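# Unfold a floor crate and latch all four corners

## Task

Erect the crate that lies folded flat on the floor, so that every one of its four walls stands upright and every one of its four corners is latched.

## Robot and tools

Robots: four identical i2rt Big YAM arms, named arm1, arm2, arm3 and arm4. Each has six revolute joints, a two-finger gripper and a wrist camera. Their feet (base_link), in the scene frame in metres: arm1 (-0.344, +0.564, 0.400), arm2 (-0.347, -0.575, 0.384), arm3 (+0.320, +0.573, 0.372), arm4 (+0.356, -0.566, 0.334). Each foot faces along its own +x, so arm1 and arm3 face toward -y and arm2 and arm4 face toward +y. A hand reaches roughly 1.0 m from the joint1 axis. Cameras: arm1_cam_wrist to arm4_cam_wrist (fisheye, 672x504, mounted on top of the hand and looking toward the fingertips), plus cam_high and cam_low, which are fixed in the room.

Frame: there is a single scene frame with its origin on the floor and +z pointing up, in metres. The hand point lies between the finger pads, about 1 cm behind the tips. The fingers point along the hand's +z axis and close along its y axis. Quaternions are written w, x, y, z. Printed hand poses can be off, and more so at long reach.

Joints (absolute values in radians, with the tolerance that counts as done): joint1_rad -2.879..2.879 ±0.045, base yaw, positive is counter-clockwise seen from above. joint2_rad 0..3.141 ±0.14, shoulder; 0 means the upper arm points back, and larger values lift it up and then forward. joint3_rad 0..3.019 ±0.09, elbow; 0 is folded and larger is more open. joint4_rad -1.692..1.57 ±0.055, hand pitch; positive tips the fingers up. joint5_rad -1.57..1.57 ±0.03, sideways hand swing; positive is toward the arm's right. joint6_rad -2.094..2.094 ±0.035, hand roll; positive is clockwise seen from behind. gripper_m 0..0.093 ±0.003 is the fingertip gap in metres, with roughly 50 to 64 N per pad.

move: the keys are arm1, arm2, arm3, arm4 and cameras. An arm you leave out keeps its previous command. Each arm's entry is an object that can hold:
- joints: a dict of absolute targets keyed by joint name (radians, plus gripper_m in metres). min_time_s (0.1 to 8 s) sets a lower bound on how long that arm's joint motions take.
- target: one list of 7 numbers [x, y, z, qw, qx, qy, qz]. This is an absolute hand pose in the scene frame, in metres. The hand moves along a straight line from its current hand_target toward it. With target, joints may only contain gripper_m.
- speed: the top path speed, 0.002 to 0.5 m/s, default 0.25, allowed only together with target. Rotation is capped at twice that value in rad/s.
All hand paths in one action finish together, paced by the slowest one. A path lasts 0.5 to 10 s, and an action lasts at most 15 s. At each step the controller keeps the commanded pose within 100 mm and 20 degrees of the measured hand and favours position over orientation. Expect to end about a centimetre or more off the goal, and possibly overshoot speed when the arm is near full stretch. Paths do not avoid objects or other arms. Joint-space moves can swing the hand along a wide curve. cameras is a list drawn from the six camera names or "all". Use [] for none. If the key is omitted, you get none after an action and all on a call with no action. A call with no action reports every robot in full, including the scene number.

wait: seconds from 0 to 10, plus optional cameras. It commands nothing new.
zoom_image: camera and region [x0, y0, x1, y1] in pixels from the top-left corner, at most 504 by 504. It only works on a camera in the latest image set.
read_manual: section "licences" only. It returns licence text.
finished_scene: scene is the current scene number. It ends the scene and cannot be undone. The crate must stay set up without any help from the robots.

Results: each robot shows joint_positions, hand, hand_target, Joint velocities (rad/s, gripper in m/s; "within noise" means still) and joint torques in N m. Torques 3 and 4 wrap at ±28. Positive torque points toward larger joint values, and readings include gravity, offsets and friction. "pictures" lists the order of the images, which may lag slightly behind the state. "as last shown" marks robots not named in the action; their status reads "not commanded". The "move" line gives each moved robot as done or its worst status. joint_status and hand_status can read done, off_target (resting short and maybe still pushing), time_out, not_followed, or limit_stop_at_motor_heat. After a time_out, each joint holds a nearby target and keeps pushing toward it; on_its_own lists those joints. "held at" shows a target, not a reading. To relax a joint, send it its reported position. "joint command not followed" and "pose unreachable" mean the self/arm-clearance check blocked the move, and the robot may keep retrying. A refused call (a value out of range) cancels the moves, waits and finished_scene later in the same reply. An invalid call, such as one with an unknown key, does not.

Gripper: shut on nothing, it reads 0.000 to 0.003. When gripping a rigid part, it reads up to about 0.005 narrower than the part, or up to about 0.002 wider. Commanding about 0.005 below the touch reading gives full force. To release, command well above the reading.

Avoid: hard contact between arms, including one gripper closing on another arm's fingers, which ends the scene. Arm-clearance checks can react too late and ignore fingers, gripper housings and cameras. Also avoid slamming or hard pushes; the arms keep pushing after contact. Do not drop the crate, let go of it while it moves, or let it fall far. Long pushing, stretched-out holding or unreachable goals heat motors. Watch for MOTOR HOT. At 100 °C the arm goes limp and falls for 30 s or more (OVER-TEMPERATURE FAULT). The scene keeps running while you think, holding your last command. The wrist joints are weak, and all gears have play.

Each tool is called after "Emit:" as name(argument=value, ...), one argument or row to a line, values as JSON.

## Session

Emit:
move(
)

Emit:
zoom_image(
  camera="cam_high",
  region=[240, 240, 440, 420],
)

Emit:
zoom_image(
  camera="cam_low",
  region=[220, 230, 480, 400],
)

Scene clock: 0.00 s.
Joint torques (N m): no reading
Motor temperatures (°C): arm1=[27 28 27 26 23 23 25] | arm2=[23 24 24 24 27 26 24] | arm3=[26 24 27 23 25 23 27] | arm4=[24 26 25 29 26 24 26]
Heat: arm1: hottest joint2_rad 28 °C; arm2: hottest joint5_rad 27 °C; arm3: hottest joint3_rad 27 °C; arm4: hottest joint4_rad 29 °C.
Joint velocities: within noise
arm1.joint_positions: joint1_rad=+0.789 joint2_rad=+0.609 joint3_rad=+1.408 joint4_rad=-1.451 joint5_rad=+0.217 joint6_rad=-0.687 gripper_m=+0.09396
arm1.joint_status: not commanded
arm1.hand: x=-0.1883 y=+0.4177 z=+0.9285 quat_wxyz=(-0.292, -0.006, -0.892, +0.344) (m; scene frame)
arm1.hand_target: x=-0.1903 y=+0.4192 z=+0.9383 quat_wxyz=(-0.301, -0.007, -0.887, +0.350) (m; scene frame)
arm1.hand_status: not commanded
arm2.joint_positions: joint1_rad=-0.187 joint2_rad=+0.597 joint3_rad=+1.311 joint4_rad=-1.291 joint5_rad=+0.240 joint6_rad=-0.242 gripper_m=+0.09396
arm2.joint_status: not commanded
arm2.hand: x=-0.2313 y=-0.3616 z=+0.9012 quat_wxyz=(-0.466, +0.549, -0.680, -0.136) (m; scene frame)
arm2.hand_target: x=-0.2318 y=-0.3633 z=+0.9149 quat_wxyz=(-0.477, +0.543, -0.676, -0.143) (m; scene frame)
arm2.hand_status: not commanded
arm3.joint_positions: joint1_rad=+0.868 joint2_rad=+0.636 joint3_rad=+1.401 joint4_rad=-1.459 joint5_rad=+0.267 joint6_rad=-0.464 gripper_m=+0.09396
arm3.joint_status: not commanded
arm3.hand: x=+0.4150 y=+0.3713 z=+0.8920 quat_wxyz=(-0.249, -0.258, -0.861, +0.361) (m; scene frame)
arm3.hand_target: x=+0.4139 y=+0.3728 z=+0.9011 quat_wxyz=(-0.257, -0.258, -0.856, +0.367) (m; scene frame)
arm3.hand_status: not commanded
arm4.joint_positions: joint1_rad=-0.127 joint2_rad=+0.607 joint3_rad=+1.357 joint4_rad=-1.287 joint5_rad=+0.181 joint6_rad=-0.762 gripper_m=+0.09396
arm4.joint_status: not commanded
arm4.hand: x=+0.3685 y=-0.3250 z=+0.8718 quat_wxyz=(-0.478, +0.793, -0.350, -0.141) (m; scene frame)
arm4.hand_target: x=+0.3687 y=-0.3277 z=+0.8812 quat_wxyz=(-0.487, +0.788, -0.349, -0.145) (m; scene frame)
arm4.hand_status: not commanded
pictures: arm1_cam_wrist, arm2_cam_wrist, arm3_cam_wrist, arm4_cam_wrist, cam_high, cam_low

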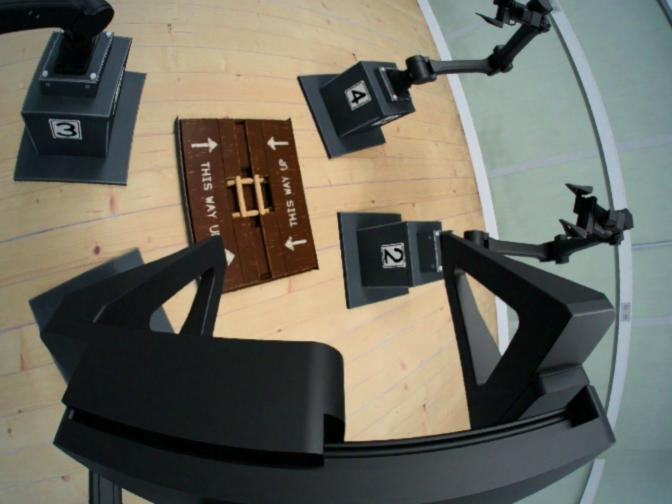

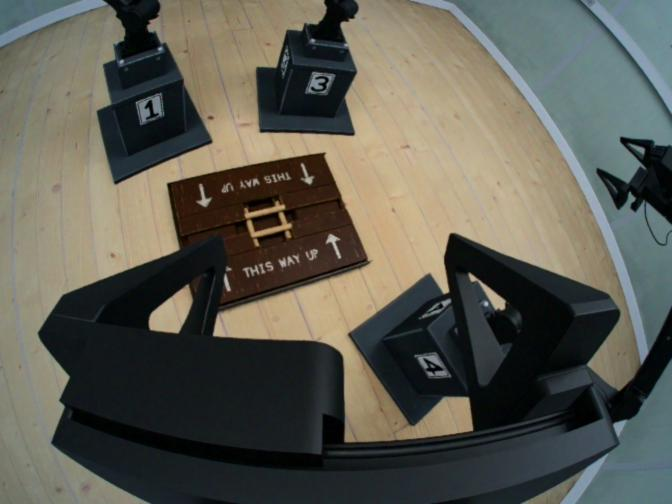

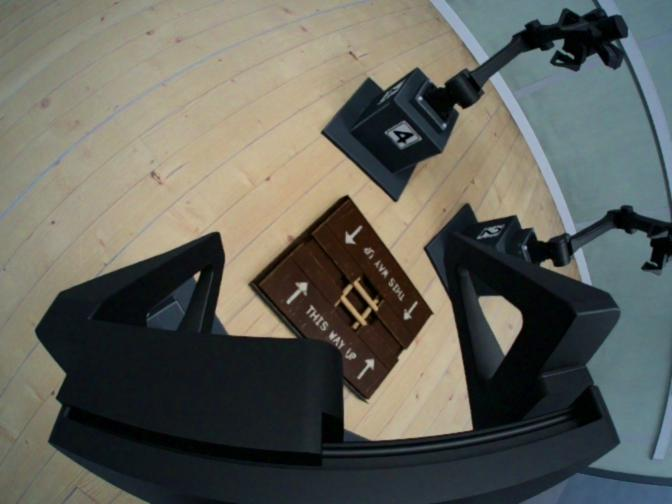

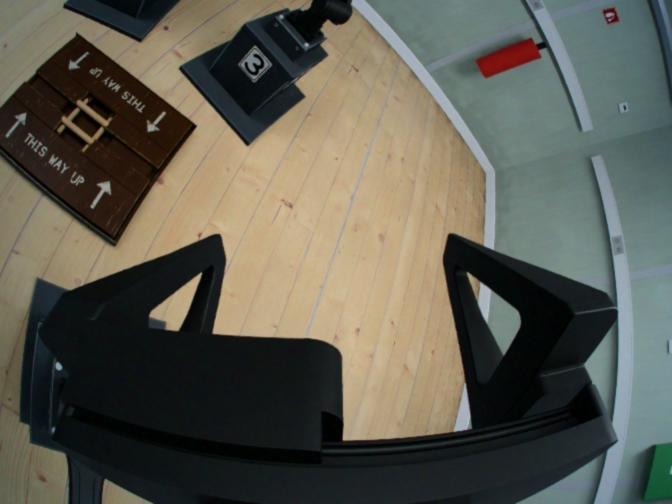

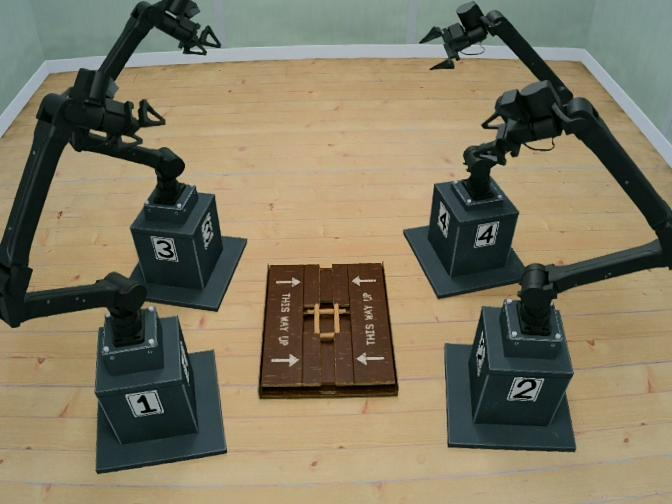

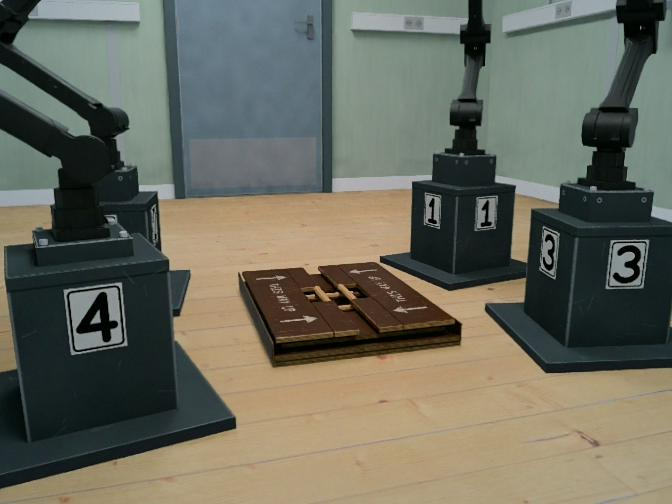

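Scaled by 2.520 from the camera's 672x504 image, which has a finer 960x720 frame.

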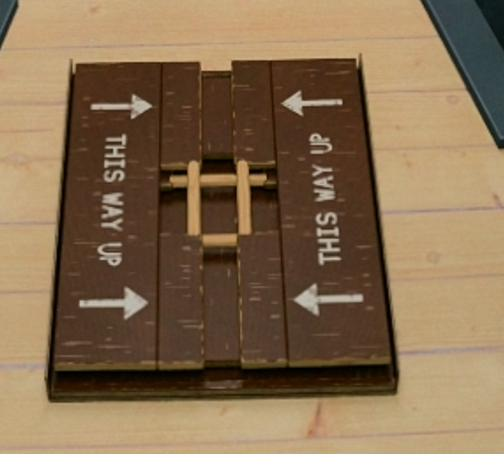

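Scaled by 1.938 from the camera's 672x504 image, which has a finer 960x720 frame.

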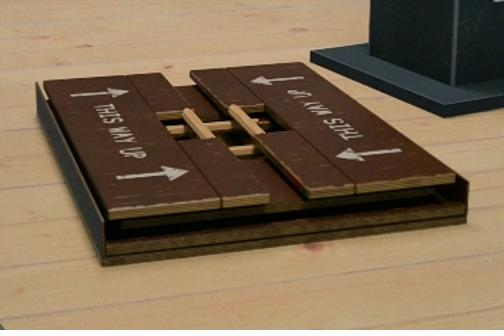

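Emit:
move(
  arm1={"target": [0.004, 0.030, 0.14, 0, 0, 1, 0], "speed": 0.35, "joints": {"gripper_m": 0.05}},
  arm4={"target": [0.03, -0.30, 0.40, 0, 1, 0, 0], "speed": 0.35, "joints": {"gripper_m": 0.05}},
  cameras=["arm1_cam_wrist"],
)

Scene clock: 9.67 s.
Joint torques (N m): arm1=[-1.08 -24.18 7.98 0.2 0.14 0] | arm2=[-0.09 1.08 8.28 1.68 0.09 0] | arm3=[-0.73 0.21 7.71 1.99 0.19 0.12] | arm4=[1.96 -10.93 11.73 0.17 -0.21 -0.1]
Motor temperatures (°C): arm1=[27 28 28 26 23 23 25] | arm2=[23 24 25 24 27 26 24] | arm3=[26 24 28 23 25 23 27] | arm4=[24 26 27 29 26 25 26]
Heat: arm1: hottest joint2_rad 28 °C; arm2: hottest joint5_rad 27 °C; arm3: hottest joint3_rad 28 °C; arm4: hottest joint4_rad 29 °C.
move: arm1 off_target; arm4 off_target
Joint velocities: within noise
arm1.joint_positions: joint1_rad=+0.409 joint2_rad=+2.577 joint3_rad=+1.718 joint4_rad=-0.732 joint5_rad=-0.010 joint6_rad=-0.974 gripper_m=+0.05007
arm1.joint_status: all done
arm1.hand: x=+0.0035 y=+0.0475 z=+0.1393 quat_wxyz=(+0.004, -0.002, -1.000, -0.008) (m; scene frame)
arm1.hand_target: x=+0.0038 y=+0.0362 z=+0.1373 quat_wxyz=(+0.003, -0.001, -1.000, -0.004) (m; scene frame)
arm1.hand_status: off_target (0.018 m and 1.1 deg from the pose sent, 0.899 m and 53.7 deg at the start)
arm2, arm3: as last shown
arm4.joint_positions: joint1_rad=+0.669 joint2_rad=+1.561 joint3_rad=+0.991 joint4_rad=-1.049 joint5_rad=+0.011 joint6_rad=-0.656 gripper_m=+0.05007
arm4.joint_status: all done
arm4.hand: x=+0.0535 y=-0.3116 z=+0.3905 quat_wxyz=(+0.011, +1.000, -0.019, +0.022) (m; scene frame)
arm4.hand_target: x=+0.0364 y=-0.3012 z=+0.3988 quat_wxyz=(+0.000, +1.000, -0.007, +0.007) (m; scene frame)
arm4.hand_status: off_target (0.028 m and 3.6 deg from the pose sent, 0.581 m and 75.1 deg at the start)
pictures: arm1_cam_wrist

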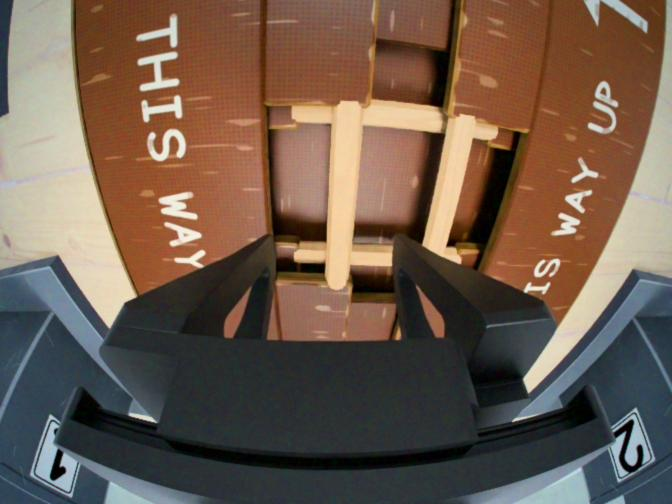

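Emit:
move(
  arm1={"target": [-0.012, 0.032, 0.050, 0, 0.0218, 0.9998, 0], "speed": 0.12},
  cameras=["arm1_cam_wrist"],
)

Scene clock: 13.87 s.
Joint torques (N m): arm1=[-1.2 -25.41 7.31 0.85 0.13 0.14] | arm2=[-0.09 1.08 8.29 1.68 0.09 0] | arm3=[-0.32 0.15 7.75 2.07 0.2 0.09] | arm4=[2.2 -10.87 11.73 0.17 -0.21 -0.1]
Motor temperatures (°C): arm1=[27 29 28 26 23 23 25] | arm2=[23 24 25 24 27 26 24] | arm3=[26 24 29 23 25 23 27] | arm4=[24 26 27 29 26 25 26]
Heat: arm1: hottest joint2_rad 29 °C; arm2: hottest joint5_rad 27 °C; arm3: hottest joint3_rad 29 °C; arm4: hottest joint4_rad 29 °C.
move: arm1 off_target
Joint velocities: within noise
arm1.joint_positions: joint1_rad=+0.386 joint2_rad=+2.752 joint3_rad=+1.802 joint4_rad=-0.647 joint5_rad=-0.010 joint6_rad=-0.974 gripper_m=+0.05007
arm1.joint_status: not commanded
arm1.hand: x=-0.0138 y=+0.0466 z=+0.0538 quat_wxyz=(+0.006, -0.013, -1.000, -0.011) (m; scene frame)
arm1.hand_target: x=-0.0119 y=+0.0333 z=+0.0505 quat_wxyz=(+0.000, -0.021, -1.000, +0.000) (m; scene frame)
arm1.hand_status: off_target (0.015 m and 1.7 deg from the pose sent, 0.092 m and 2.5 deg at the start)
arm2, arm3: as last shown
arm4.joint_positions: joint1_rad=+0.665 joint2_rad=+1.561 joint3_rad=+0.991 joint4_rad=-1.049 joint5_rad=+0.011 joint6_rad=-0.656 gripper_m=+0.05007
arm4.joint_status: not commanded
arm4.hand: x=+0.0546 y=-0.3102 z=+0.3905 quat_wxyz=(+0.011, +0.999, -0.021, +0.022) (m; scene frame)
arm4.hand_target: x=+0.0376 y=-0.2998 z=+0.3988 quat_wxyz=(+0.000, +1.000, -0.010, +0.007) (m; scene frame)
arm4.hand_status: not commanded
pictures: arm1_cam_wrist

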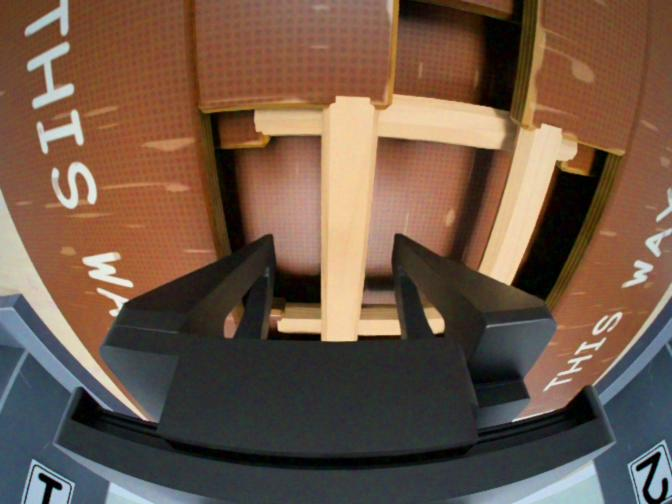

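Emit:
move(
  arm1={"joints": {"gripper_m": 0.004}},
  cameras=[],
)

Emit:
move(
  arm1={"target": [-0.0105, 0.049, 0.1255, -0.0038, 0.0215, 0.9846, -0.1736], "speed": 0.1},
  cameras=[],
)

Emit:
move(
  arm1={"target": [-0.007, 0.086, 0.184, -0.0075, 0.0205, 0.9395, -0.342], "speed": 0.12},
  cameras=["arm1_cam_wrist"],
)

Emit:
move(
  arm1={"target": [-0.004, 0.1365, 0.2235, -0.0109, 0.0189, 0.8658, -0.5], "speed": 0.12},
  cameras=["arm1_cam_wrist"],
)

Scene clock: 21.87 s.
Joint torques (N m): arm1=[-1.26 -25 7.1 0.72 0 0.03] | arm2=[-0.09 1.08 8.29 1.68 0.1 0] | arm3=[-0.97 -0.09 7.8 2.06 0.23 0.16] | arm4=[2.2 -10.87 11.73 0.17 -0.21 -0.1]
Motor temperatures (°C): arm1=[27 30 29 26 23 23 25] | arm2=[23 24 25 24 27 26 24] | arm3=[26 24 29 23 25 23 27] | arm4=[24 26 28 29 26 25 26]
Heat: arm1: hottest joint2_rad 30 °C; arm2: hottest joint5_rad 27 °C; arm3: hottest joint3_rad 29 °C; arm4: hottest joint4_rad 29 °C.
move: arm1 off_target
Joint velocities: within noise
arm1.joint_positions: joint1_rad=+0.382 joint2_rad=+2.754 joint3_rad=+1.805 joint4_rad=-0.638 joint5_rad=-0.007 joint6_rad=-0.969 gripper_m=+0.01680
arm1.joint_status: gripper_m off_target (ended at +0.01683, target +0.00400)
arm1.hand: x=-0.0141 y=+0.0425 z=+0.0536 quat_wxyz=(+0.004, -0.017, -1.000, -0.006) (m; scene frame)
arm1.hand_target: x=-0.0133 y=+0.0324 z=+0.0500 quat_wxyz=(+0.000, -0.023, -1.000, +0.000) (m; scene frame)
arm1.hand_status: not commanded
arm2, arm3, arm4: as last shown
pictures: none
No camera images: "cameras" was empty.

Scene clock: 24.27 s.
Joint torques (N m): arm1=[0.56 -27.16 3.36 1.33 0.53 0.17] | arm2=[-0.09 1.14 8.29 1.68 0.1 0] | arm3=[-0.62 0.03 7.95 2.07 0.18 0.13] | arm4=[2.2 -10.93 11.73 0.17 -0.21 -0.1]
Motor temperatures (°C): arm1=[27 30 29 26 23 23 25] | arm2=[23 24 25 24 27 26 24] | arm3=[26 24 29 23 25 23 27] | arm4=[24 26 29 29 26 25 26]
Heat: arm1: hottest joint2_rad 30 °C; arm2: hottest joint5_rad 27 °C; arm3: hottest joint3_rad 29 °C; arm4: hottest joint3_rad 29 °C.
move: arm1 off_target
Joint velocities: within noise
arm1.joint_positions: joint1_rad=+0.445 joint2_rad=+2.541 joint3_rad=+1.442 joint4_rad=-0.216 joint5_rad=+0.192 joint6_rad=-0.926 gripper_m=+0.01676
arm1.joint_status: not commanded
arm1.hand: x=-0.0147 y=+0.0514 z=+0.1126 quat_wxyz=(+0.004, -0.019, -0.987, +0.162) (m; scene frame)
arm1.hand_target: x=-0.0091 y=+0.0500 z=+0.1249 quat_wxyz=(+0.001, -0.021, -0.985, +0.171) (m; scene frame)
arm1.hand_status: off_target (0.014 m and 1.4 deg from the pose sent, 0.072 m and 20.6 deg at the start)
arm2, arm3, arm4: as last shown
pictures: none
No camera images: "cameras" was empty.

Scene clock: 26.40 s.
Joint torques (N m): arm1=[0.79 -24.41 2.21 1.99 0.8 0.13] | arm2=[-0.09 1.08 8.28 1.7 0.09 0] | arm3=[-0.91 -0.44 7.8 2.1 0.2 0.14] | arm4=[2.2 -10.87 11.73 0.17 -0.21 -0.1]
Motor temperatures (°C): arm1=[27 30 29 26 23 23 25] | arm2=[23 24 26 24 27 26 24] | arm3=[26 24 30 23 25 23 27] | arm4=[24 26 29 29 26 25 26]
Heat: arm1: hottest joint2_rad 30 °C; arm2: hottest joint5_rad 27 °C; arm3: hottest joint3_rad 30 °C; arm4: hottest joint3_rad 29 °C.
move: arm1 off_target
Joint velocities: within noise
arm1.joint_positions: joint1_rad=+0.553 joint2_rad=+2.404 joint3_rad=+1.147 joint4_rad=+0.196 joint5_rad=+0.459 joint6_rad=-0.914 gripper_m=+0.01676
arm1.joint_status: not commanded
arm1.hand: x=-0.0141 y=+0.0829 z=+0.1717 quat_wxyz=(+0.014, -0.018, -0.943, +0.333) (m; scene frame)
arm1.hand_target: x=-0.0080 y=+0.0840 z=+0.1838 quat_wxyz=(+0.009, -0.018, -0.939, +0.342) (m; scene frame)
arm1.hand_status: off_target (0.015 m and 1.4 deg from the pose sent, 0.080 m and 21.4 deg at the start)
arm2, arm3, arm4: as last shown
pictures: arm1_cam_wrist

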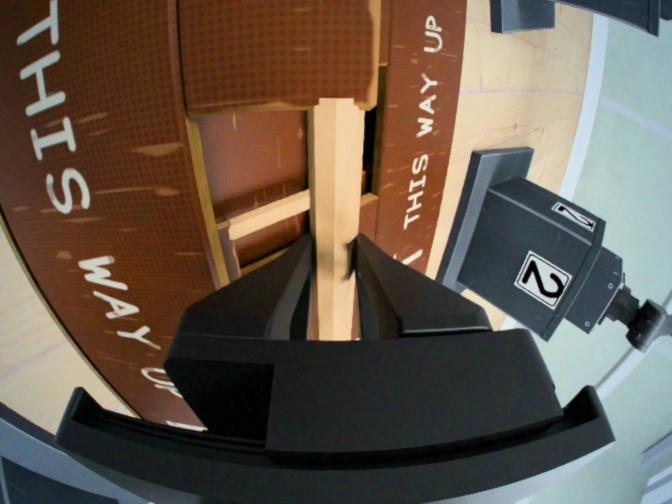

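Scene clock: 28.60 s.
Joint torques (N m): arm1=[0.44 -20.95 1.4 2.82 1.08 0.04] | arm2=[-0.09 1.08 8.28 1.68 0.09 0] | arm3=[-0.32 0.15 7.71 2.14 0.18 0.13] | arm4=[2.2 -10.87 11.73 0.17 -0.21 -0.1]
Motor temperatures (°C): arm1=[27 30 29 26 23 23 25] | arm2=[23 24 26 24 27 26 24] | arm3=[26 24 30 23 25 23 27] | arm4=[24 26 29 29 26 25 26]
Heat: arm1: hottest joint2_rad 30 °C; arm2: hottest joint5_rad 27 °C; arm3: hottest joint3_rad 30 °C; arm4: hottest joint3_rad 29 °C.
move: arm1 off_target
Joint velocities: within noise
arm1.joint_positions: joint1_rad=+0.694 joint2_rad=+2.392 joint3_rad=+0.946 joint4_rad=+0.638 joint5_rad=+0.757 joint6_rad=-0.957 gripper_m=+0.01678
arm1.joint_status: not commanded
arm1.hand: x=-0.0124 y=+0.1316 z=+0.2155 quat_wxyz=(+0.019, -0.021, -0.872, +0.490) (m; scene frame)
arm1.hand_target: x=-0.0069 y=+0.1327 z=+0.2236 quat_wxyz=(+0.015, -0.020, -0.865, +0.501) (m; scene frame)
arm1.hand_status: off_target (0.013 m and 1.7 deg from the pose sent, 0.075 m and 21.1 deg at the start)
arm2, arm3, arm4: as last shown
pictures: arm1_cam_wrist

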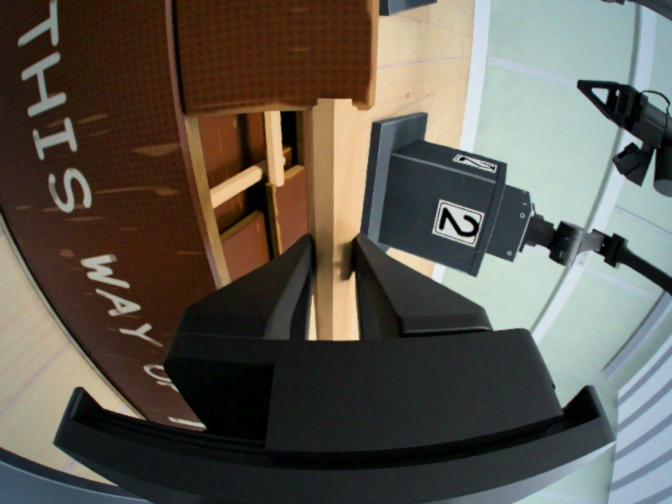

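Emit:
move(
  arm1={"target": [-0.002, 0.185, 0.239, -0.0133, 0.0173, 0.7932, -0.6088], "speed": 0.1},
  arm4={"target": [-0.030, -0.017, 0.115, 0, 0.9998, -0.02, 0], "speed": 0.3},
  cameras=["arm4_cam_wrist", "cam_high"],
)

Scene clock: 39.00 s.
Joint torques (N m): arm1=[1.61 -19.02 0.1 3.25 0.69 0.08] | arm2=[-0.09 1.08 8.27 1.7 0.09 0] | arm3=[-0.38 0.38 7.76 2.03 0.24 0.1] | arm4=[1.67 -22.12 10.61 -0.51 -0.24 -0.1]
Motor temperatures (°C): arm1=[27 31 29 26 23 23 26] | arm2=[23 24 26 25 27 26 24] | arm3=[26 24 30 23 25 23 27] | arm4=[24 27 30 29 26 25 26]
Heat: arm1: hottest joint2_rad 31 °C; arm2: hottest joint5_rad 27 °C; arm3: hottest joint3_rad 30 °C; arm4: hottest joint3_rad 30 °C.
move: arm1 off_target; arm4 off_target
Joint velocities: within noise
arm1.joint_positions: joint1_rad=+0.818 joint2_rad=+2.499 joint3_rad=+0.879 joint4_rad=+1.080 joint5_rad=+1.005 joint6_rad=-1.107 gripper_m=+0.01680
arm1.joint_status: not commanded
arm1.hand: x=-0.0110 y=+0.1754 z=+0.2356 quat_wxyz=(+0.025, -0.024, -0.796, +0.604) (m; scene frame)
arm1.hand_target: x=-0.0020 y=+0.1828 z=+0.2400 quat_wxyz=(+0.015, -0.018, -0.792, +0.610) (m; scene frame)
arm1.hand_status: off_target (0.014 m and 1.7 deg from the pose sent, 0.059 m and 16.4 deg at the start)
arm2, arm3: as last shown
arm4.joint_positions: joint1_rad=+0.410 joint2_rad=+2.550 joint3_rad=+1.833 joint4_rad=-0.854 joint5_rad=-0.003 joint6_rad=-0.901 gripper_m=+0.05007
arm4.joint_status: not commanded
arm4.hand: x=-0.0273 y=-0.0269 z=+0.1207 quat_wxyz=(+0.001, +1.000, -0.026, -0.001) (m; scene frame)
arm4.hand_target: x=-0.0304 y=-0.0213 z=+0.1132 quat_wxyz=(+0.002, +1.000, -0.018, -0.002) (m; scene frame)
arm4.hand_status: off_target (0.012 m and 0.7 deg from the pose sent, 0.411 m and 2.8 deg at the start)
pictures: arm4_cam_wrist, cam_high

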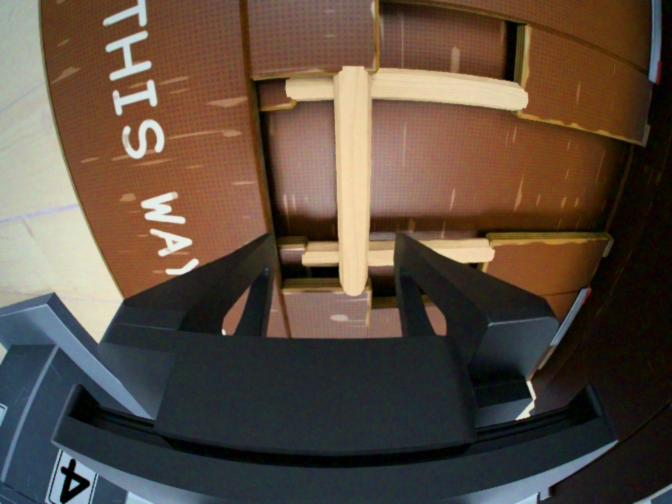

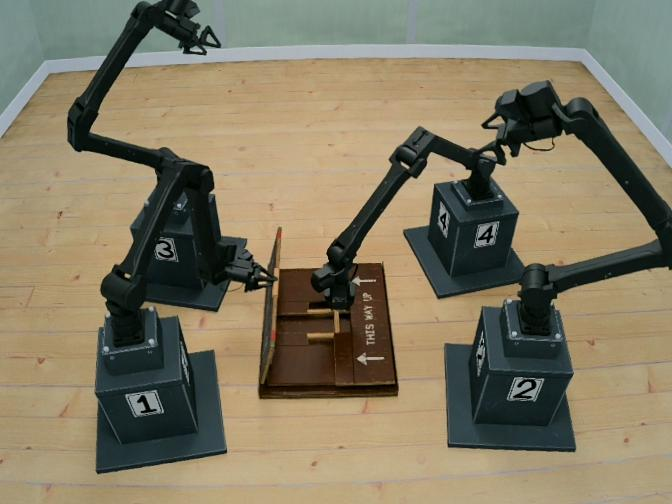

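Emit:
move(
  arm1={"target": [0.002, 0.2376, 0.242, -0.0149, 0.016, 0.7312, -0.682], "speed": 0.07},
  arm4={"target": [-0.024, -0.010, 0.050, 0, 0.9998, -0.02, 0], "speed": 0.15},
  cameras=["arm4_cam_wrist"],
)

Scene clock: 43.93 s.
Joint torques (N m): arm1=[2.78 -18.73 -0.24 2.81 0.08 0.08] | arm2=[-0.03 1.08 8.29 1.68 0.09 0] | arm3=[-0.73 0.44 7.8 2.13 0.26 0.09] | arm4=[1.14 -22.07 10.22 0.21 -0.08 -0.1]
Motor temperatures (°C): arm1=[27 31 28 26 23 23 26] | arm2=[23 24 26 25 27 26 24] | arm3=[26 24 31 23 25 23 27] | arm4=[24 27 30 29 26 25 26]
Heat: arm1: hottest joint2_rad 31 °C; arm2: hottest joint5_rad 27 °C; arm3: hottest joint3_rad 31 °C; arm4: hottest joint3_rad 30 °C.
move: arm1 off_target; arm4 off_target
Joint velocities: within noise
arm1.joint_positions: joint1_rad=+0.941 joint2_rad=+2.656 joint3_rad=+0.899 joint4_rad=+1.543 joint5_rad=+1.212 joint6_rad=-1.367 gripper_m=+0.01683
arm1.joint_status: not commanded
arm1.hand: x=-0.0094 y=+0.2222 z=+0.2431 quat_wxyz=(+0.033, -0.034, -0.730, +0.682) (m; scene frame)
arm1.hand_target: x=+0.0047 y=+0.2351 z=+0.2434 quat_wxyz=(+0.015, -0.022, -0.728, +0.685) (m; scene frame)
arm1.hand_status: off_target (0.019 m and 2.9 deg from the pose sent, 0.064 m and 11.8 deg at the start)
arm2.joint_positions: joint1_rad=-0.187 joint2_rad=+0.597 joint3_rad=+1.311 joint4_rad=-1.291 joint5_rad=+0.240 joint6_rad=-0.242 gripper_m=+0.09396
arm2.joint_status: not commanded
arm2.hand: x=-0.2313 y=-0.3616 z=+0.9012 quat_wxyz=(-0.466, +0.549, -0.680, -0.136) (m; scene frame)
arm2.hand_target: x=-0.2318 y=-0.3633 z=+0.9149 quat_wxyz=(-0.477, +0.543, -0.676, -0.143) (m; scene frame)
arm2.hand_status: not commanded
arm3.joint_positions: joint1_rad=+0.868 joint2_rad=+0.636 joint3_rad=+1.401 joint4_rad=-1.459 joint5_rad=+0.267 joint6_rad=-0.464 gripper_m=+0.09396
arm3.joint_status: not commanded
arm3.hand: x=+0.4150 y=+0.3713 z=+0.8920 quat_wxyz=(-0.249, -0.258, -0.861, +0.361) (m; scene frame)
arm3.hand_target: x=+0.4139 y=+0.3728 z=+0.9011 quat_wxyz=(-0.257, -0.258, -0.856, +0.367) (m; scene frame)
arm3.hand_status: not commanded
arm4.joint_positions: joint1_rad=+0.396 joint2_rad=+2.684 joint3_rad=+1.920 joint4_rad=-0.822 joint5_rad=-0.003 joint6_rad=-0.914 gripper_m=+0.05007
arm4.joint_status: not commanded
arm4.hand: x=-0.0211 y=-0.0199 z=+0.0595 quat_wxyz=(+0.007, +1.000, -0.027, +0.003) (m; scene frame)
arm4.hand_target: x=-0.0212 y=-0.0095 z=+0.0499 quat_wxyz=(+0.000, +1.000, -0.022, +0.000) (m; scene frame)
arm4.hand_status: off_target (0.014 m and 1.2 deg from the pose sent, 0.073 m and 0.7 deg at the start)
pictures: arm4_cam_wrist

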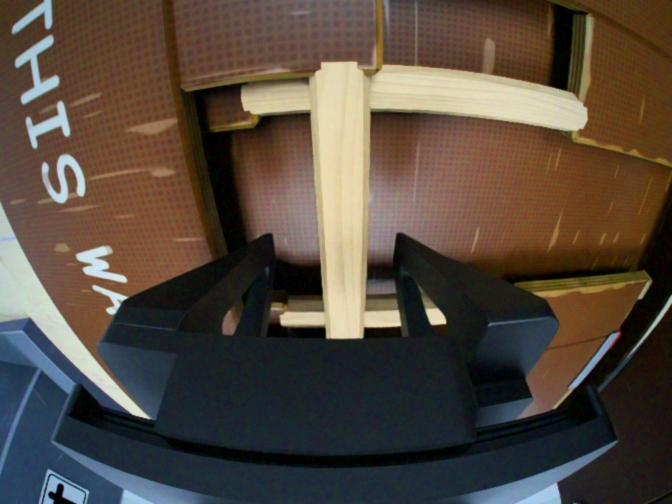

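Emit:
move(
  arm4={"joints": {"gripper_m": 0.004}},
  arm2={"target": [-0.25, -0.02, 0.42, 0, 0.7071, -0.7071, 0], "speed": 0.4, "joints": {"gripper_m": 0.05}},
  arm3={"target": [0.28, 0.02, 0.42, 0.183, 0.683, 0.683, -0.183], "speed": 0.4, "joints": {"gripper_m": 0.05}},
)

Emit:
move(
  arm4={"target": [-0.024, -0.0275, 0.126, -0.1736, 0.9847, -0.015, 0], "speed": 0.12},
  cameras=["arm4_cam_wrist"],
)

Scene clock: 49.20 s.
Joint torques (N m): arm1=[2.9 -17.96 -0.28 2.88 0.15 0.05] | arm2=[0.91 -20.13 9.1 -0.06 -0.11 -0.13] | arm3=[-1.61 -11.11 9.57 1.88 0.14 0.15] | arm4=[1.32 -22.18 10.06 -0.02 -0.21 -0.01]
Motor temperatures (°C): arm1=[27 31 28 26 23 23 26] | arm2=[23 24 26 25 27 26 24] | arm3=[26 24 31 23 25 23 27] | arm4=[24 28 30 29 26 25 26]
Heat: arm1: hottest joint2_rad 31 °C; arm2: hottest joint5_rad 27 °C; arm3: hottest joint3_rad 31 °C; arm4: hottest joint3_rad 30 °C.
move: arm2 off_target; arm3 off_target; arm4 off_target
Joint velocities: within noise
arm1: as last shown
arm2.joint_positions: joint1_rad=-0.042 joint2_rad=+1.952 joint3_rad=+1.426 joint4_rad=-1.091 joint5_rad=+0.005 joint6_rad=-0.157 gripper_m=+0.05013
arm2.joint_status: all done
arm2.hand: x=-0.2490 y=-0.0395 z=+0.4017 quat_wxyz=(+0.017, +0.700, -0.714, +0.016) (m; scene frame)
arm2.hand_target: x=-0.2519 y=-0.0224 z=+0.4177 quat_wxyz=(+0.003, +0.706, -0.708, +0.004) (m; scene frame)
arm2.hand_status: off_target (0.027 m and 2.9 deg from the pose sent, 0.590 m and 59.2 deg at the start)
arm3.joint_positions: joint1_rad=+0.137 joint2_rad=+1.656 joint3_rad=+0.967 joint4_rad=-0.403 joint5_rad=-0.037 joint6_rad=-0.077 gripper_m=+0.05013
arm3.joint_status: all done
arm3.hand: x=+0.2843 y=+0.0438 z=+0.4107 quat_wxyz=(-0.169, -0.685, -0.689, +0.168) (m; scene frame)
arm3.hand_target: x=+0.2772 y=+0.0229 z=+0.4170 quat_wxyz=(-0.178, -0.688, -0.680, +0.180) (m; scene frame)
arm3.hand_status: off_target (0.026 m and 2.5 deg from the pose sent, 0.604 m and 57.7 deg at the start; pose on its path clipped on 5 of 77 steps)
arm4.joint_positions: joint1_rad=+0.395 joint2_rad=+2.684 joint3_rad=+1.922 joint4_rad=-0.815 joint5_rad=+0.002 joint6_rad=-0.930 gripper_m=+0.01662
arm4.joint_status: gripper_m off_target (ended at +0.01665, target +0.00400)
arm4.hand: x=-0.0211 y=-0.0167 z=+0.0599 quat_wxyz=(+0.002, +1.000, -0.019, +0.002) (m; scene frame)
arm4.hand_target: x=-0.0216 y=-0.0097 z=+0.0501 quat_wxyz=(-0.001, +1.000, -0.017, +0.000) (m; scene frame)
arm4.hand_status: not commanded
pictures: none

Scene clock: 51.33 s.
Joint torques (N m): arm1=[3.25 -17.85 -0.17 3.03 0.11 0.06] | arm2=[0.73 -20.25 9.13 -0.09 -0.12 -0.13] | arm3=[-1.49 -10.87 9.62 1.85 0.17 0.13] | arm4=[2.43 -24.12 5.34 0.58 0.3 0.28]
Motor temperatures (°C): arm1=[27 31 28 26 23 23 26] | arm2=[23 24 27 25 27 26 24] | arm3=[26 24 31 23 25 23 27] | arm4=[24 28 30 29 26 25 26]
Heat: arm1: hottest joint2_rad 31 °C; arm2: hottest joint3_rad 27 °C; arm3: hottest joint3_rad 31 °C; arm4: hottest joint3_rad 30 °C.
move: arm4 done
Joint velocities: within noise
arm1, arm3: as last shown
arm2.joint_positions: joint1_rad=-0.040 joint2_rad=+1.952 joint3_rad=+1.426 joint4_rad=-1.091 joint5_rad=+0.005 joint6_rad=-0.157 gripper_m=+0.05013
arm2.joint_status: not commanded
arm2.hand: x=-0.2498 y=-0.0393 z=+0.4017 quat_wxyz=(+0.017, +0.700, -0.714, +0.016) (m; scene frame)
arm2.hand_target: x=-0.2526 y=-0.0223 z=+0.4177 quat_wxyz=(+0.003, +0.707, -0.708, +0.004) (m; scene frame)
arm2.hand_status: not commanded
arm3.joint_positions: joint1_rad=+0.137 joint2_rad=+1.656 joint3_rad=+0.967 joint4_rad=-0.403 joint5_rad=-0.037 joint6_rad=-0.076 gripper_m=+0.05013
arm4.joint_positions: joint1_rad=+0.455 joint2_rad=+2.457 joint3_rad=+1.557 joint4_rad=-0.407 joint5_rad=+0.203 joint6_rad=-0.903 gripper_m=+0.01658
arm4.joint_status: not commanded
arm4.hand: x=-0.0215 y=-0.0244 z=+0.1168 quat_wxyz=(-0.165, +0.986, -0.016, -0.002) (m; scene frame)
arm4.hand_target: x=-0.0244 y=-0.0279 z=+0.1248 quat_wxyz=(-0.170, +0.985, -0.019, -0.002) (m; scene frame)
arm4.hand_status: done (0.010 m and 1.0 deg from the pose sent, 0.067 m and 20.2 deg at the start)
pictures: arm4_cam_wrist

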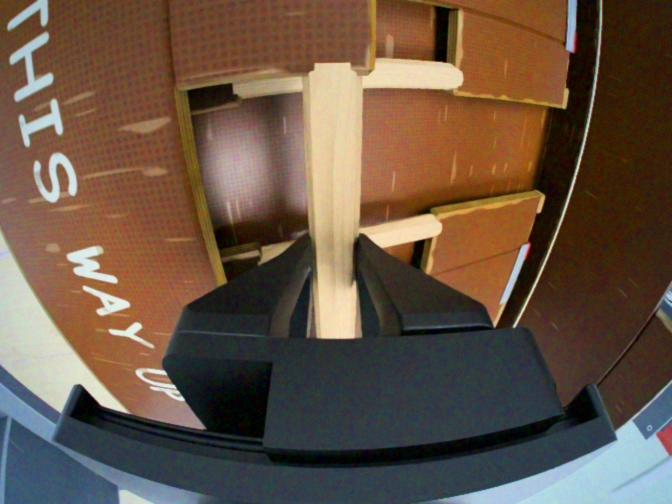

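Emit:
move(
  arm4={"target": [-0.026, -0.060, 0.183, -0.342, 0.9395, -0.018, 0.0066], "speed": 0.14},
)

Emit:
move(
  arm4={"target": [-0.028, -0.111, 0.224, -0.5, 0.8659, -0.0166, 0.0096], "speed": 0.14},
)

Emit:
move(
  arm4={"target": [-0.030, -0.158, 0.239, -0.6088, 0.7932, -0.0152, 0.0117], "speed": 0.12},
)

Emit:
move(
  arm4={"target": [-0.032, -0.204, 0.244, -0.685, 0.7283, -0.014, 0.0132], "speed": 0.08},
  arm2={"target": [-0.075, 0.008, 0.20, 0, 0.7071, -0.7071, 0], "speed": 0.25},
  cameras=["arm2_cam_wrist", "cam_high"],
)

Scene clock: 55.93 s.
Joint torques (N m): arm1=[2.96 -18.37 -0.31 2.97 0.09 0.03] | arm2=[0.79 -20.25 9.14 -0.09 -0.12 -0.13] | arm3=[-1.08 -11.11 9.62 1.94 0.14 0.13] | arm4=[2.73 -21.54 4.78 1.35 0.59 0.15]
Motor temperatures (°C): arm1=[27 31 28 26 23 23 26] | arm2=[23 24 27 24 27 26 24] | arm3=[26 24 32 23 25 23 27] | arm4=[24 28 29 29 26 25 27]
Heat: arm1: hottest joint2_rad 31 °C; arm2: hottest joint3_rad 27 °C; arm3: hottest joint3_rad 32 °C; arm4: hottest joint3_rad 29 °C.
move: arm4 done
Joint velocities: within noise
arm1, arm2, arm3: as last shown
arm4.joint_positions: joint1_rad=+0.554 joint2_rad=+2.297 joint3_rad=+1.262 joint4_rad=-0.023 joint5_rad=+0.473 joint6_rad=-0.895 gripper_m=+0.01656
arm4.joint_status: not commanded
arm4.hand: x=-0.0223 y=-0.0544 z=+0.1751 quat_wxyz=(-0.335, +0.942, -0.019, +0.008) (m; scene frame)
arm4.hand_target: x=-0.0260 y=-0.0586 z=+0.1831 quat_wxyz=(-0.343, +0.939, -0.016, +0.007) (m; scene frame)
arm4.hand_status: done (0.010 m and 0.9 deg from the pose sent, 0.075 m and 21.0 deg at the start)
pictures: none

Scene clock: 57.90 s.
Joint torques (N m): arm1=[2.73 -18.08 -0.21 3.1 0.13 0.08] | arm2=[0.73 -20.25 9.11 -0.08 -0.11 -0.13] | arm3=[-1.26 -10.99 9.46 1.89 0.14 0.16] | arm4=[2.96 -18.9 3.88 2.11 0.62 -0.05]
Motor temperatures (°C): arm1=[27 31 28 26 23 23 26] | arm2=[23 25 27 24 27 26 24] | arm3=[26 24 32 23 25 23 27] | arm4=[24 28 29 29 26 25 27]
Heat: arm1: hottest joint2_rad 31 °C; arm2: hottest joint3_rad 27 °C; arm3: hottest joint3_rad 32 °C; arm4: hottest joint3_rad 29 °C.
move: arm4 done
Joint velocities: within noise
arm1, arm2, arm3: as last shown
arm4.joint_positions: joint1_rad=+0.683 joint2_rad=+2.246 joint3_rad=+1.035 joint4_rad=+0.420 joint5_rad=+0.767 joint6_rad=-0.953 gripper_m=+0.01655
arm4.joint_status: not commanded
arm4.hand: x=-0.0236 y=-0.1034 z=+0.2187 quat_wxyz=(-0.494, +0.869, -0.024, +0.011) (m; scene frame)
arm4.hand_target: x=-0.0285 y=-0.1092 z=+0.2246 quat_wxyz=(-0.501, +0.865, -0.013, +0.012) (m; scene frame)
arm4.hand_status: done (0.010 m and 1.2 deg from the pose sent, 0.075 m and 20.9 deg at the start)
pictures: none

Scene clock: 59.83 s.
Joint torques (N m): arm1=[3.31 -17.96 -0.38 2.92 0.14 0.03] | arm2=[0.79 -20.31 9.13 -0.08 -0.12 -0.13] | arm3=[-1.38 -10.64 9.5 1.92 0.12 0.16] | arm4=[3.19 -16.5 3.14 2.69 0.5 -0.07]
Motor temperatures (°C): arm1=[27 31 28 26 23 23 26] | arm2=[23 25 27 24 27 26 24] | arm3=[26 24 32 23 25 23 27] | arm4=[24 28 29 29 26 25 27]
Heat: arm1: hottest joint2_rad 31 °C; arm2: hottest joint3_rad 27 °C; arm3: hottest joint3_rad 32 °C; arm4: hottest joint3_rad 29 °C.
move: arm4 done
Joint velocities: within noise
arm1, arm2, arm3: as last shown
arm4.joint_positions: joint1_rad=+0.795 joint2_rad=+2.314 joint3_rad=+0.928 joint4_rad=+0.870 joint5_rad=+0.994 joint6_rad=-1.114 gripper_m=+0.01657
arm4.joint_status: not commanded
arm4.hand: x=-0.0248 y=-0.1496 z=+0.2389 quat_wxyz=(-0.604, +0.796, -0.026, +0.013) (m; scene frame)
arm4.hand_target: x=-0.0307 y=-0.1568 z=+0.2397 quat_wxyz=(-0.610, +0.792, -0.016, +0.012) (m; scene frame)
arm4.hand_status: done (0.010 m and 1.4 deg from the pose sent, 0.059 m and 15.8 deg at the start)
pictures: none

Scene clock: 62.07 s.
Joint torques (N m): arm1=[3.31 -18.49 -0.36 2.78 0.1 0.05] | arm2=[0.03 -24.18 7.79 0.29 -0.15 -0.15] | arm3=[-1.55 -10.87 9.59 1.94 0.13 0.12] | arm4=[3.6 -15.79 2.03 2.54 0.13 -0.12]
Motor temperatures (°C): arm1=[27 31 28 26 23 23 26] | arm2=[23 25 27 24 27 26 24] | arm3=[26 24 32 23 25 23 27] | arm4=[24 28 29 29 26 25 27]
Heat: arm1: hottest joint2_rad 31 °C; arm2: hottest joint3_rad 27 °C; arm3: hottest joint3_rad 32 °C; arm4: hottest joint3_rad 29 °C.
move: arm2 off_target; arm4 off_target
Joint velocities: arm1=[within noise] | arm2=[within noise] | arm3=[within noise] | arm4=[0.005 -0.005 -0.022 0.007 0.022 0.154 0]
arm1, arm3: as last shown
arm2.joint_positions: joint1_rad=-0.301 joint2_rad=+2.450 joint3_rad=+1.685 joint4_rad=-0.843 joint5_rad=-0.001 joint6_rad=-0.426 gripper_m=+0.05013
arm2.joint_status: not commanded
arm2.hand: x=-0.0825 y=-0.0107 z=+0.1917 quat_wxyz=(+0.017, +0.703, -0.711, +0.006) (m; scene frame)
arm2.hand_target: x=-0.0754 y=+0.0059 z=+0.2004 quat_wxyz=(+0.001, +0.706, -0.708, -0.001) (m; scene frame)
arm2.hand_status: off_target (0.022 m and 2.2 deg from the pose sent, 0.271 m and 2.9 deg at the start)
arm4.joint_positions: joint1_rad=+0.892 joint2_rad=+2.460 joint3_rad=+0.906 joint4_rad=+1.387 joint5_rad=+1.156 joint6_rad=-1.401 gripper_m=+0.01658
arm4.joint_status: not commanded
arm4.hand: x=-0.0238 y=-0.1935 z=+0.2449 quat_wxyz=(-0.683, +0.730, -0.029, +0.015) (m; scene frame)
arm4.hand_target: x=-0.0317 y=-0.2029 z=+0.2444 quat_wxyz=(-0.686, +0.728, -0.016, +0.012) (m; scene frame)
arm4.hand_status: off_target (0.013 m and 1.7 deg from the pose sent, 0.055 m and 12.2 deg at the start)
pictures: arm2_cam_wrist, cam_high

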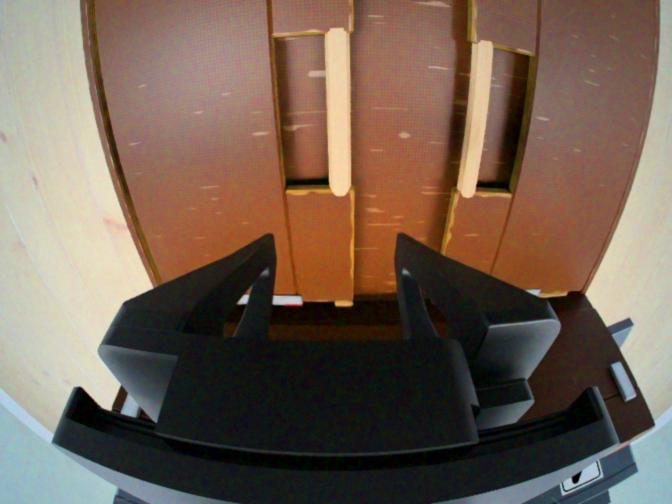

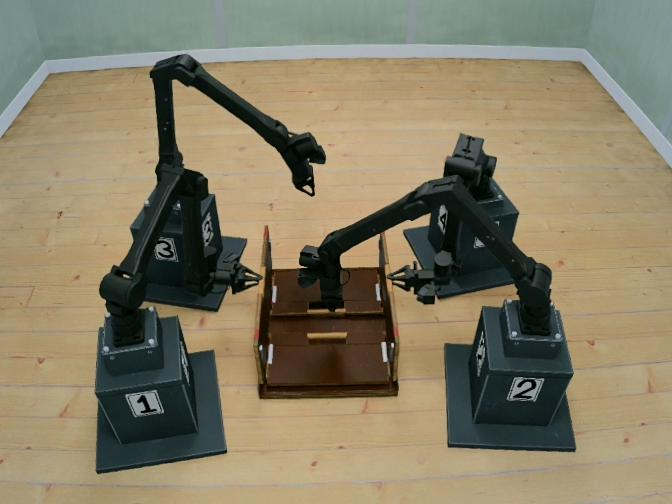

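Emit:
move(
  arm2={"target": [-0.070, 0.014, 0.11, -0.1865, 0.670, -0.696, -0.1795], "speed": 0.2},
  cameras=["arm2_cam_wrist"],
)

Scene clock: 71.67 s.
Joint torques (N m): arm1=[3.37 -17.9 -0.29 2.92 0.15 0.04] | arm2=[-0.62 -22.36 4.34 1.55 -0.31 0.04] | arm3=[-1.49 -11.11 9.62 1.94 0.13 0.15] | arm4=[3.6 -15.91 2.03 2.52 0.13 -0.11]
Motor temperatures (°C): arm1=[27 31 28 26 23 23 26] | arm2=[23 26 27 24 27 26 24] | arm3=[26 24 33 23 25 23 27] | arm4=[24 29 28 29 26 25 27]
Heat: arm1: hottest joint2_rad 31 °C; arm2: hottest joint3_rad 27 °C; arm3: hottest joint3_rad 33 °C; arm4: hottest joint2_rad 29 °C.
move: arm2 done
Joint velocities: within noise
arm1, arm3, arm4: as last shown
arm2.joint_positions: joint1_rad=-0.359 joint2_rad=+2.542 joint3_rad=+1.413 joint4_rad=+0.018 joint5_rad=-0.223 joint6_rad=-0.418 gripper_m=+0.05013
arm2.joint_status: not commanded
arm2.hand: x=-0.0736 y=+0.0100 z=+0.1088 quat_wxyz=(-0.180, +0.676, -0.693, -0.176) (m; scene frame)
arm2.hand_target: x=-0.0680 y=+0.0124 z=+0.1091 quat_wxyz=(-0.187, +0.670, -0.695, -0.180) (m; scene frame)
arm2.hand_status: done (0.006 m and 1.2 deg from the pose sent, 0.086 m and 32.0 deg at the start)
pictures: arm2_cam_wrist

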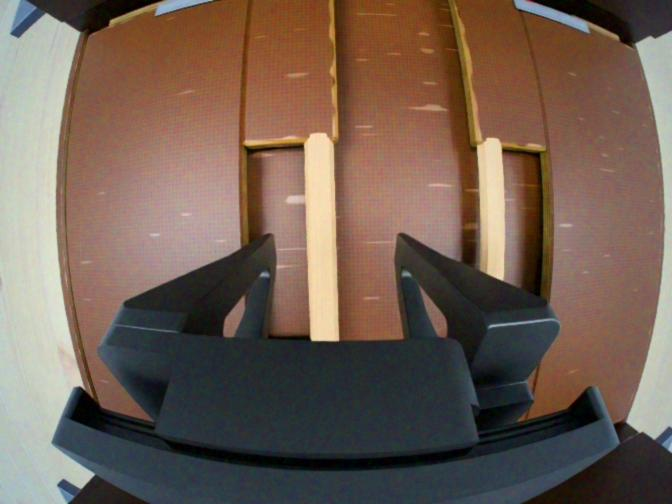

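Emit:
move(
  arm2={"target": [-0.076, 0.008, 0.041, -0.1865, 0.670, -0.696, -0.1795], "speed": 0.12},
  cameras=["arm2_cam_wrist"],
)

Scene clock: 74.47 s.
Joint torques (N m): arm1=[2.96 -18.43 -0.29 3.03 0.12 0.08] | arm2=[0.15 -22.65 4.97 1.48 -0.11 0.06] | arm3=[-1.08 -11.05 9.58 1.84 0.17 0.16] | arm4=[3.6 -15.91 2.03 2.54 0.13 -0.1]
Motor temperatures (°C): arm1=[27 31 28 26 23 23 26] | arm2=[23 26 27 24 27 26 24] | arm3=[26 25 33 23 25 23 27] | arm4=[24 29 28 29 26 25 27]
Heat: arm1: hottest joint2_rad 31 °C; arm2: hottest joint3_rad 27 °C; arm3: hottest joint3_rad 33 °C; arm4: hottest joint2_rad 29 °C.
move: arm2 off_target
Joint velocities: within noise
arm1.joint_positions: joint1_rad=+0.941 joint2_rad=+2.656 joint3_rad=+0.899 joint4_rad=+1.543 joint5_rad=+1.212 joint6_rad=-1.367 gripper_m=+0.01683
arm1.joint_status: not commanded
arm1.hand: x=-0.0094 y=+0.2222 z=+0.2431 quat_wxyz=(+0.033, -0.034, -0.730, +0.682) (m; scene frame)
arm1.hand_target: x=+0.0047 y=+0.2351 z=+0.2434 quat_wxyz=(+0.015, -0.022, -0.728, +0.685) (m; scene frame)
arm1.hand_status: not commanded
arm2.joint_positions: joint1_rad=-0.359 joint2_rad=+2.699 joint3_rad=+1.469 joint4_rad=+0.099 joint5_rad=-0.223 joint6_rad=-0.409 gripper_m=+0.05013
arm2.joint_status: not commanded
arm2.hand: x=-0.0830 y=-0.0075 z=+0.0353 quat_wxyz=(-0.170, +0.673, -0.698, -0.174) (m; scene frame)
arm2.hand_target: x=-0.0765 y=+0.0070 z=+0.0413 quat_wxyz=(-0.186, +0.670, -0.696, -0.179) (m; scene frame)
arm2.hand_status: off_target (0.018 m and 2.1 deg from the pose sent, 0.068 m and 1.2 deg at the start)
arm3, arm4: as last shown
pictures: arm2_cam_wrist

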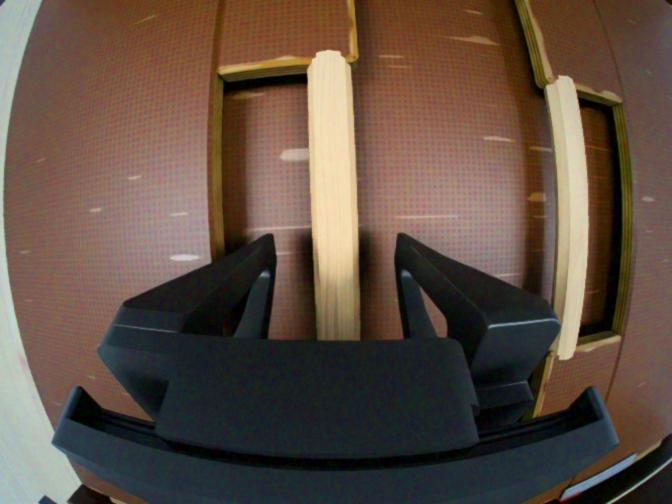

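Emit:
move(
  arm2={"joints": {"gripper_m": 0.004}},
)

Scene clock: 76.30 s.
Joint torques (N m): arm1=[2.84 -18.08 -0.27 2.92 0.1 0.07] | arm2=[0.09 -22.59 4.96 1.47 -0.13 0.06] | arm3=[-1.49 -11.05 9.62 1.91 0.16 0.13] | arm4=[3.6 -15.91 2.03 2.51 0.12 -0.11]
Motor temperatures (°C): arm1=[27 31 28 26 23 23 26] | arm2=[23 26 27 24 27 26 24] | arm3=[26 25 33 23 25 23 27] | arm4=[24 29 28 29 26 25 27]
Heat: arm1: hottest joint2_rad 31 °C; arm2: hottest joint3_rad 27 °C; arm3: hottest joint3_rad 33 °C; arm4: hottest joint2_rad 29 °C.
move: arm2 off_target
Joint velocities: within noise
arm1, arm4: as last shown
arm2.joint_positions: joint1_rad=-0.359 joint2_rad=+2.699 joint3_rad=+1.469 joint4_rad=+0.099 joint5_rad=-0.222 joint6_rad=-0.409 gripper_m=+0.01645
arm2.joint_status: gripper_m off_target (ended at +0.01649, target +0.00400)
arm2.hand: x=-0.0828 y=-0.0076 z=+0.0352 quat_wxyz=(-0.170, +0.673, -0.698, -0.173) (m; scene frame)
arm2.hand_target: x=-0.0764 y=+0.0069 z=+0.0413 quat_wxyz=(-0.186, +0.670, -0.696, -0.179) (m; scene frame)
arm2.hand_status: not commanded
arm3.joint_positions: joint1_rad=+0.137 joint2_rad=+1.656 joint3_rad=+0.967 joint4_rad=-0.403 joint5_rad=-0.037 joint6_rad=-0.076 gripper_m=+0.05013
arm3.joint_status: not commanded
arm3.hand: x=+0.2843 y=+0.0438 z=+0.4107 quat_wxyz=(-0.169, -0.685, -0.689, +0.168) (m; scene frame)
arm3.hand_target: x=+0.2772 y=+0.0229 z=+0.4170 quat_wxyz=(-0.178, -0.688, -0.680, +0.180) (m; scene frame)
arm3.hand_status: not commanded
pictures: none

Emit:
move(
  arm2={"target": [-0.086, 0.002, 0.117, -0.300, 0.6921, -0.6544, -0.0559], "speed": 0.12},
  cameras=["arm2_cam_wrist"],
)

Scene clock: 82.33 s.
Joint torques (N m): arm1=[2.9 -18.26 -0.34 2.88 0.15 0.08] | arm2=[0.79 -24.76 2.51 1.62 0.83 -0.13] | arm3=[-1.44 -10.93 9.52 1.89 0.14 0.11] | arm4=[3.6 -15.91 2.03 2.54 0.12 -0.1]
Motor temperatures (°C): arm1=[27 31 28 26 23 23 26] | arm2=[23 27 27 24 27 26 25] | arm3=[26 25 33 23 25 23 27] | arm4=[24 29 28 29 26 25 27]
Heat: arm1: hottest joint2_rad 31 °C; arm2: hottest joint2_rad 27 °C; arm3: hottest joint3_rad 33 °C; arm4: hottest joint2_rad 29 °C.
move: arm2 off_target
Joint velocities: within noise
arm1, arm3: as last shown
arm2.joint_positions: joint1_rad=-0.263 joint2_rad=+2.558 joint3_rad=+1.286 joint4_rad=+0.272 joint5_rad=+0.076 joint6_rad=-0.475 gripper_m=+0.01647
arm2.joint_status: not commanded
arm2.hand: x=-0.0924 y=-0.0073 z=+0.0938 quat_wxyz=(-0.278, +0.696, -0.659, -0.062) (m; scene frame)
arm2.hand_target: x=-0.0903 y=+0.0052 z=+0.1167 quat_wxyz=(-0.299, +0.695, -0.651, -0.060) (m; scene frame)
arm2.hand_status: off_target (0.026 m and 2.8 deg from the pose sent, 0.082 m and 20.8 deg at the start)
arm4.joint_positions: joint1_rad=+0.892 joint2_rad=+2.460 joint3_rad=+0.906 joint4_rad=+1.387 joint5_rad=+1.156 joint6_rad=-1.403 gripper_m=+0.01658
arm4.joint_status: not commanded
arm4.hand: x=-0.0238 y=-0.1935 z=+0.2449 quat_wxyz=(-0.683, +0.730, -0.028, +0.016) (m; scene frame)
arm4.hand_target: x=-0.0316 y=-0.2029 z=+0.2444 quat_wxyz=(-0.686, +0.728, -0.016, +0.013) (m; scene frame)
arm4.hand_status: not commanded
pictures: arm2_cam_wrist

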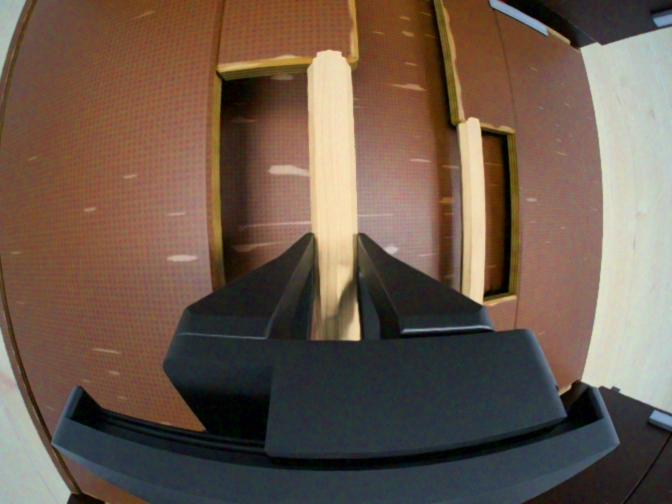

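Emit:
move(
  arm2={"target": [-0.128, 0.003, 0.190, -0.4044, 0.6933, -0.5927, 0.0694], "speed": 0.12},
)

Emit:
move(
  arm2={"target": [-0.180, 0.004, 0.228, -0.4879, 0.6763, -0.5219, 0.1805], "speed": 0.12},
  cameras=["arm2_cam_wrist"],
)

Scene clock: 85.73 s.
Joint torques (N m): arm1=[2.96 -18.02 -0.29 2.97 0.13 0.06] | arm2=[0.85 -24.18 2.26 1.74 1.21 -0.11] | arm3=[-1.49 -10.87 9.42 1.98 0.15 0.13] | arm4=[3.08 -15.97 2.02 2.4 -0.04 -0.09]
Motor temperatures (°C): arm1=[27 31 28 26 23 23 26] | arm2=[23 27 26 24 27 26 25] | arm3=[26 25 34 23 25 23 27] | arm4=[24 29 27 29 26 25 27]
Heat: arm1: hottest joint2_rad 31 °C; arm2: hottest joint2_rad 27 °C; arm3: hottest joint3_rad 34 °C; arm4: hottest joint2_rad 29 °C.
move: arm2 off_target
Joint velocities: within noise
arm1, arm3: as last shown
arm2.joint_positions: joint1_rad=-0.109 joint2_rad=+2.437 joint3_rad=+1.140 joint4_rad=+0.409 joint5_rad=+0.442 joint6_rad=-0.558 gripper_m=+0.01645
arm2.joint_status: not commanded
arm2.hand: x=-0.1270 y=-0.0074 z=+0.1616 quat_wxyz=(-0.381, +0.700, -0.600, +0.069) (m; scene frame)
arm2.hand_target: x=-0.1267 y=+0.0034 z=+0.1881 quat_wxyz=(-0.403, +0.693, -0.594, +0.071) (m; scene frame)
arm2.hand_status: off_target (0.030 m and 2.9 deg from the pose sent, 0.103 m and 22.3 deg at the start)
arm4.joint_positions: joint1_rad=+0.899 joint2_rad=+2.460 joint3_rad=+0.906 joint4_rad=+1.390 joint5_rad=+1.168 joint6_rad=-1.403 gripper_m=+0.01658
arm4.joint_status: not commanded
arm4.hand: x=-0.0246 y=-0.1965 z=+0.2457 quat_wxyz=(-0.684, +0.729, -0.030, +0.017) (m; scene frame)
arm4.hand_target: x=-0.0308 y=-0.2031 z=+0.2451 quat_wxyz=(-0.686, +0.727, -0.019, +0.015) (m; scene frame)
arm4.hand_status: not commanded
pictures: none

Scene clock: 87.70 s.
Joint torques (N m): arm1=[3.19 -17.9 -0.36 2.91 0.11 0.12] | arm2=[0.73 -22.65 2.63 1.83 1.36 -0.21] | arm3=[-1.49 -10.7 9.58 1.94 0.12 0.18] | arm4=[3.02 -15.97 2 2.35 -0.1 -0.09]
Motor temperatures (°C): arm1=[27 31 28 26 23 23 26] | arm2=[23 27 26 24 27 26 25] | arm3=[26 25 34 23 25 23 27] | arm4=[24 29 27 29 26 25 28]
Heat: arm1: hottest joint2_rad 31 °C; arm2: hottest joint2_rad 27 °C; arm3: hottest joint3_rad 34 °C; arm4: hottest joint2_rad 29 °C.
move: arm2 off_target
Joint velocities: within noise
arm1, arm3: as last shown
arm2.joint_positions: joint1_rad=+0.046 joint2_rad=+2.418 joint3_rad=+1.082 joint4_rad=+0.568 joint5_rad=+0.777 joint6_rad=-0.679 gripper_m=+0.01645
arm2.joint_status: not commanded
arm2.hand: x=-0.1720 y=-0.0064 z=+0.2056 quat_wxyz=(-0.469, +0.681, -0.532, +0.180) (m; scene frame)
arm2.hand_target: x=-0.1739 y=+0.0034 z=+0.2280 quat_wxyz=(-0.488, +0.672, -0.527, +0.182) (m; scene frame)
arm2.hand_status: off_target (0.026 m and 2.5 deg from the pose sent, 0.086 m and 20.0 deg at the start)
arm4.joint_positions: joint1_rad=+0.899 joint2_rad=+2.461 joint3_rad=+0.906 joint4_rad=+1.391 joint5_rad=+1.169 joint6_rad=-1.403 gripper_m=+0.01658
arm4.joint_status: not commanded
arm4.hand: x=-0.0241 y=-0.1966 z=+0.2452 quat_wxyz=(-0.684, +0.729, -0.031, +0.017) (m; scene frame)
arm4.hand_target: x=-0.0302 y=-0.2028 z=+0.2445 quat_wxyz=(-0.686, +0.727, -0.019, +0.015) (m; scene frame)
arm4.hand_status: not commanded
pictures: arm2_cam_wrist

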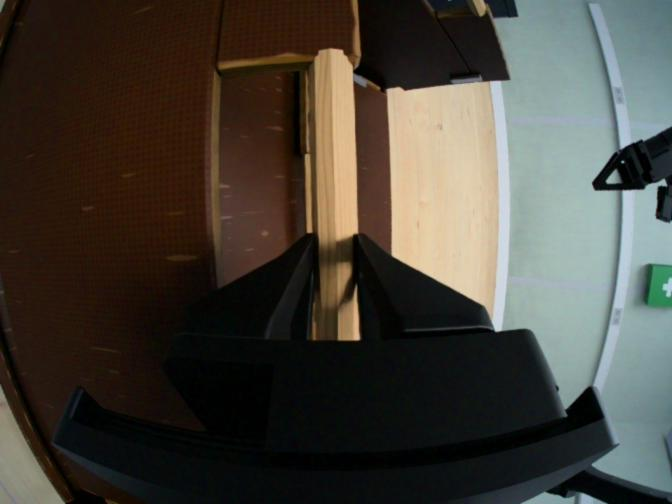

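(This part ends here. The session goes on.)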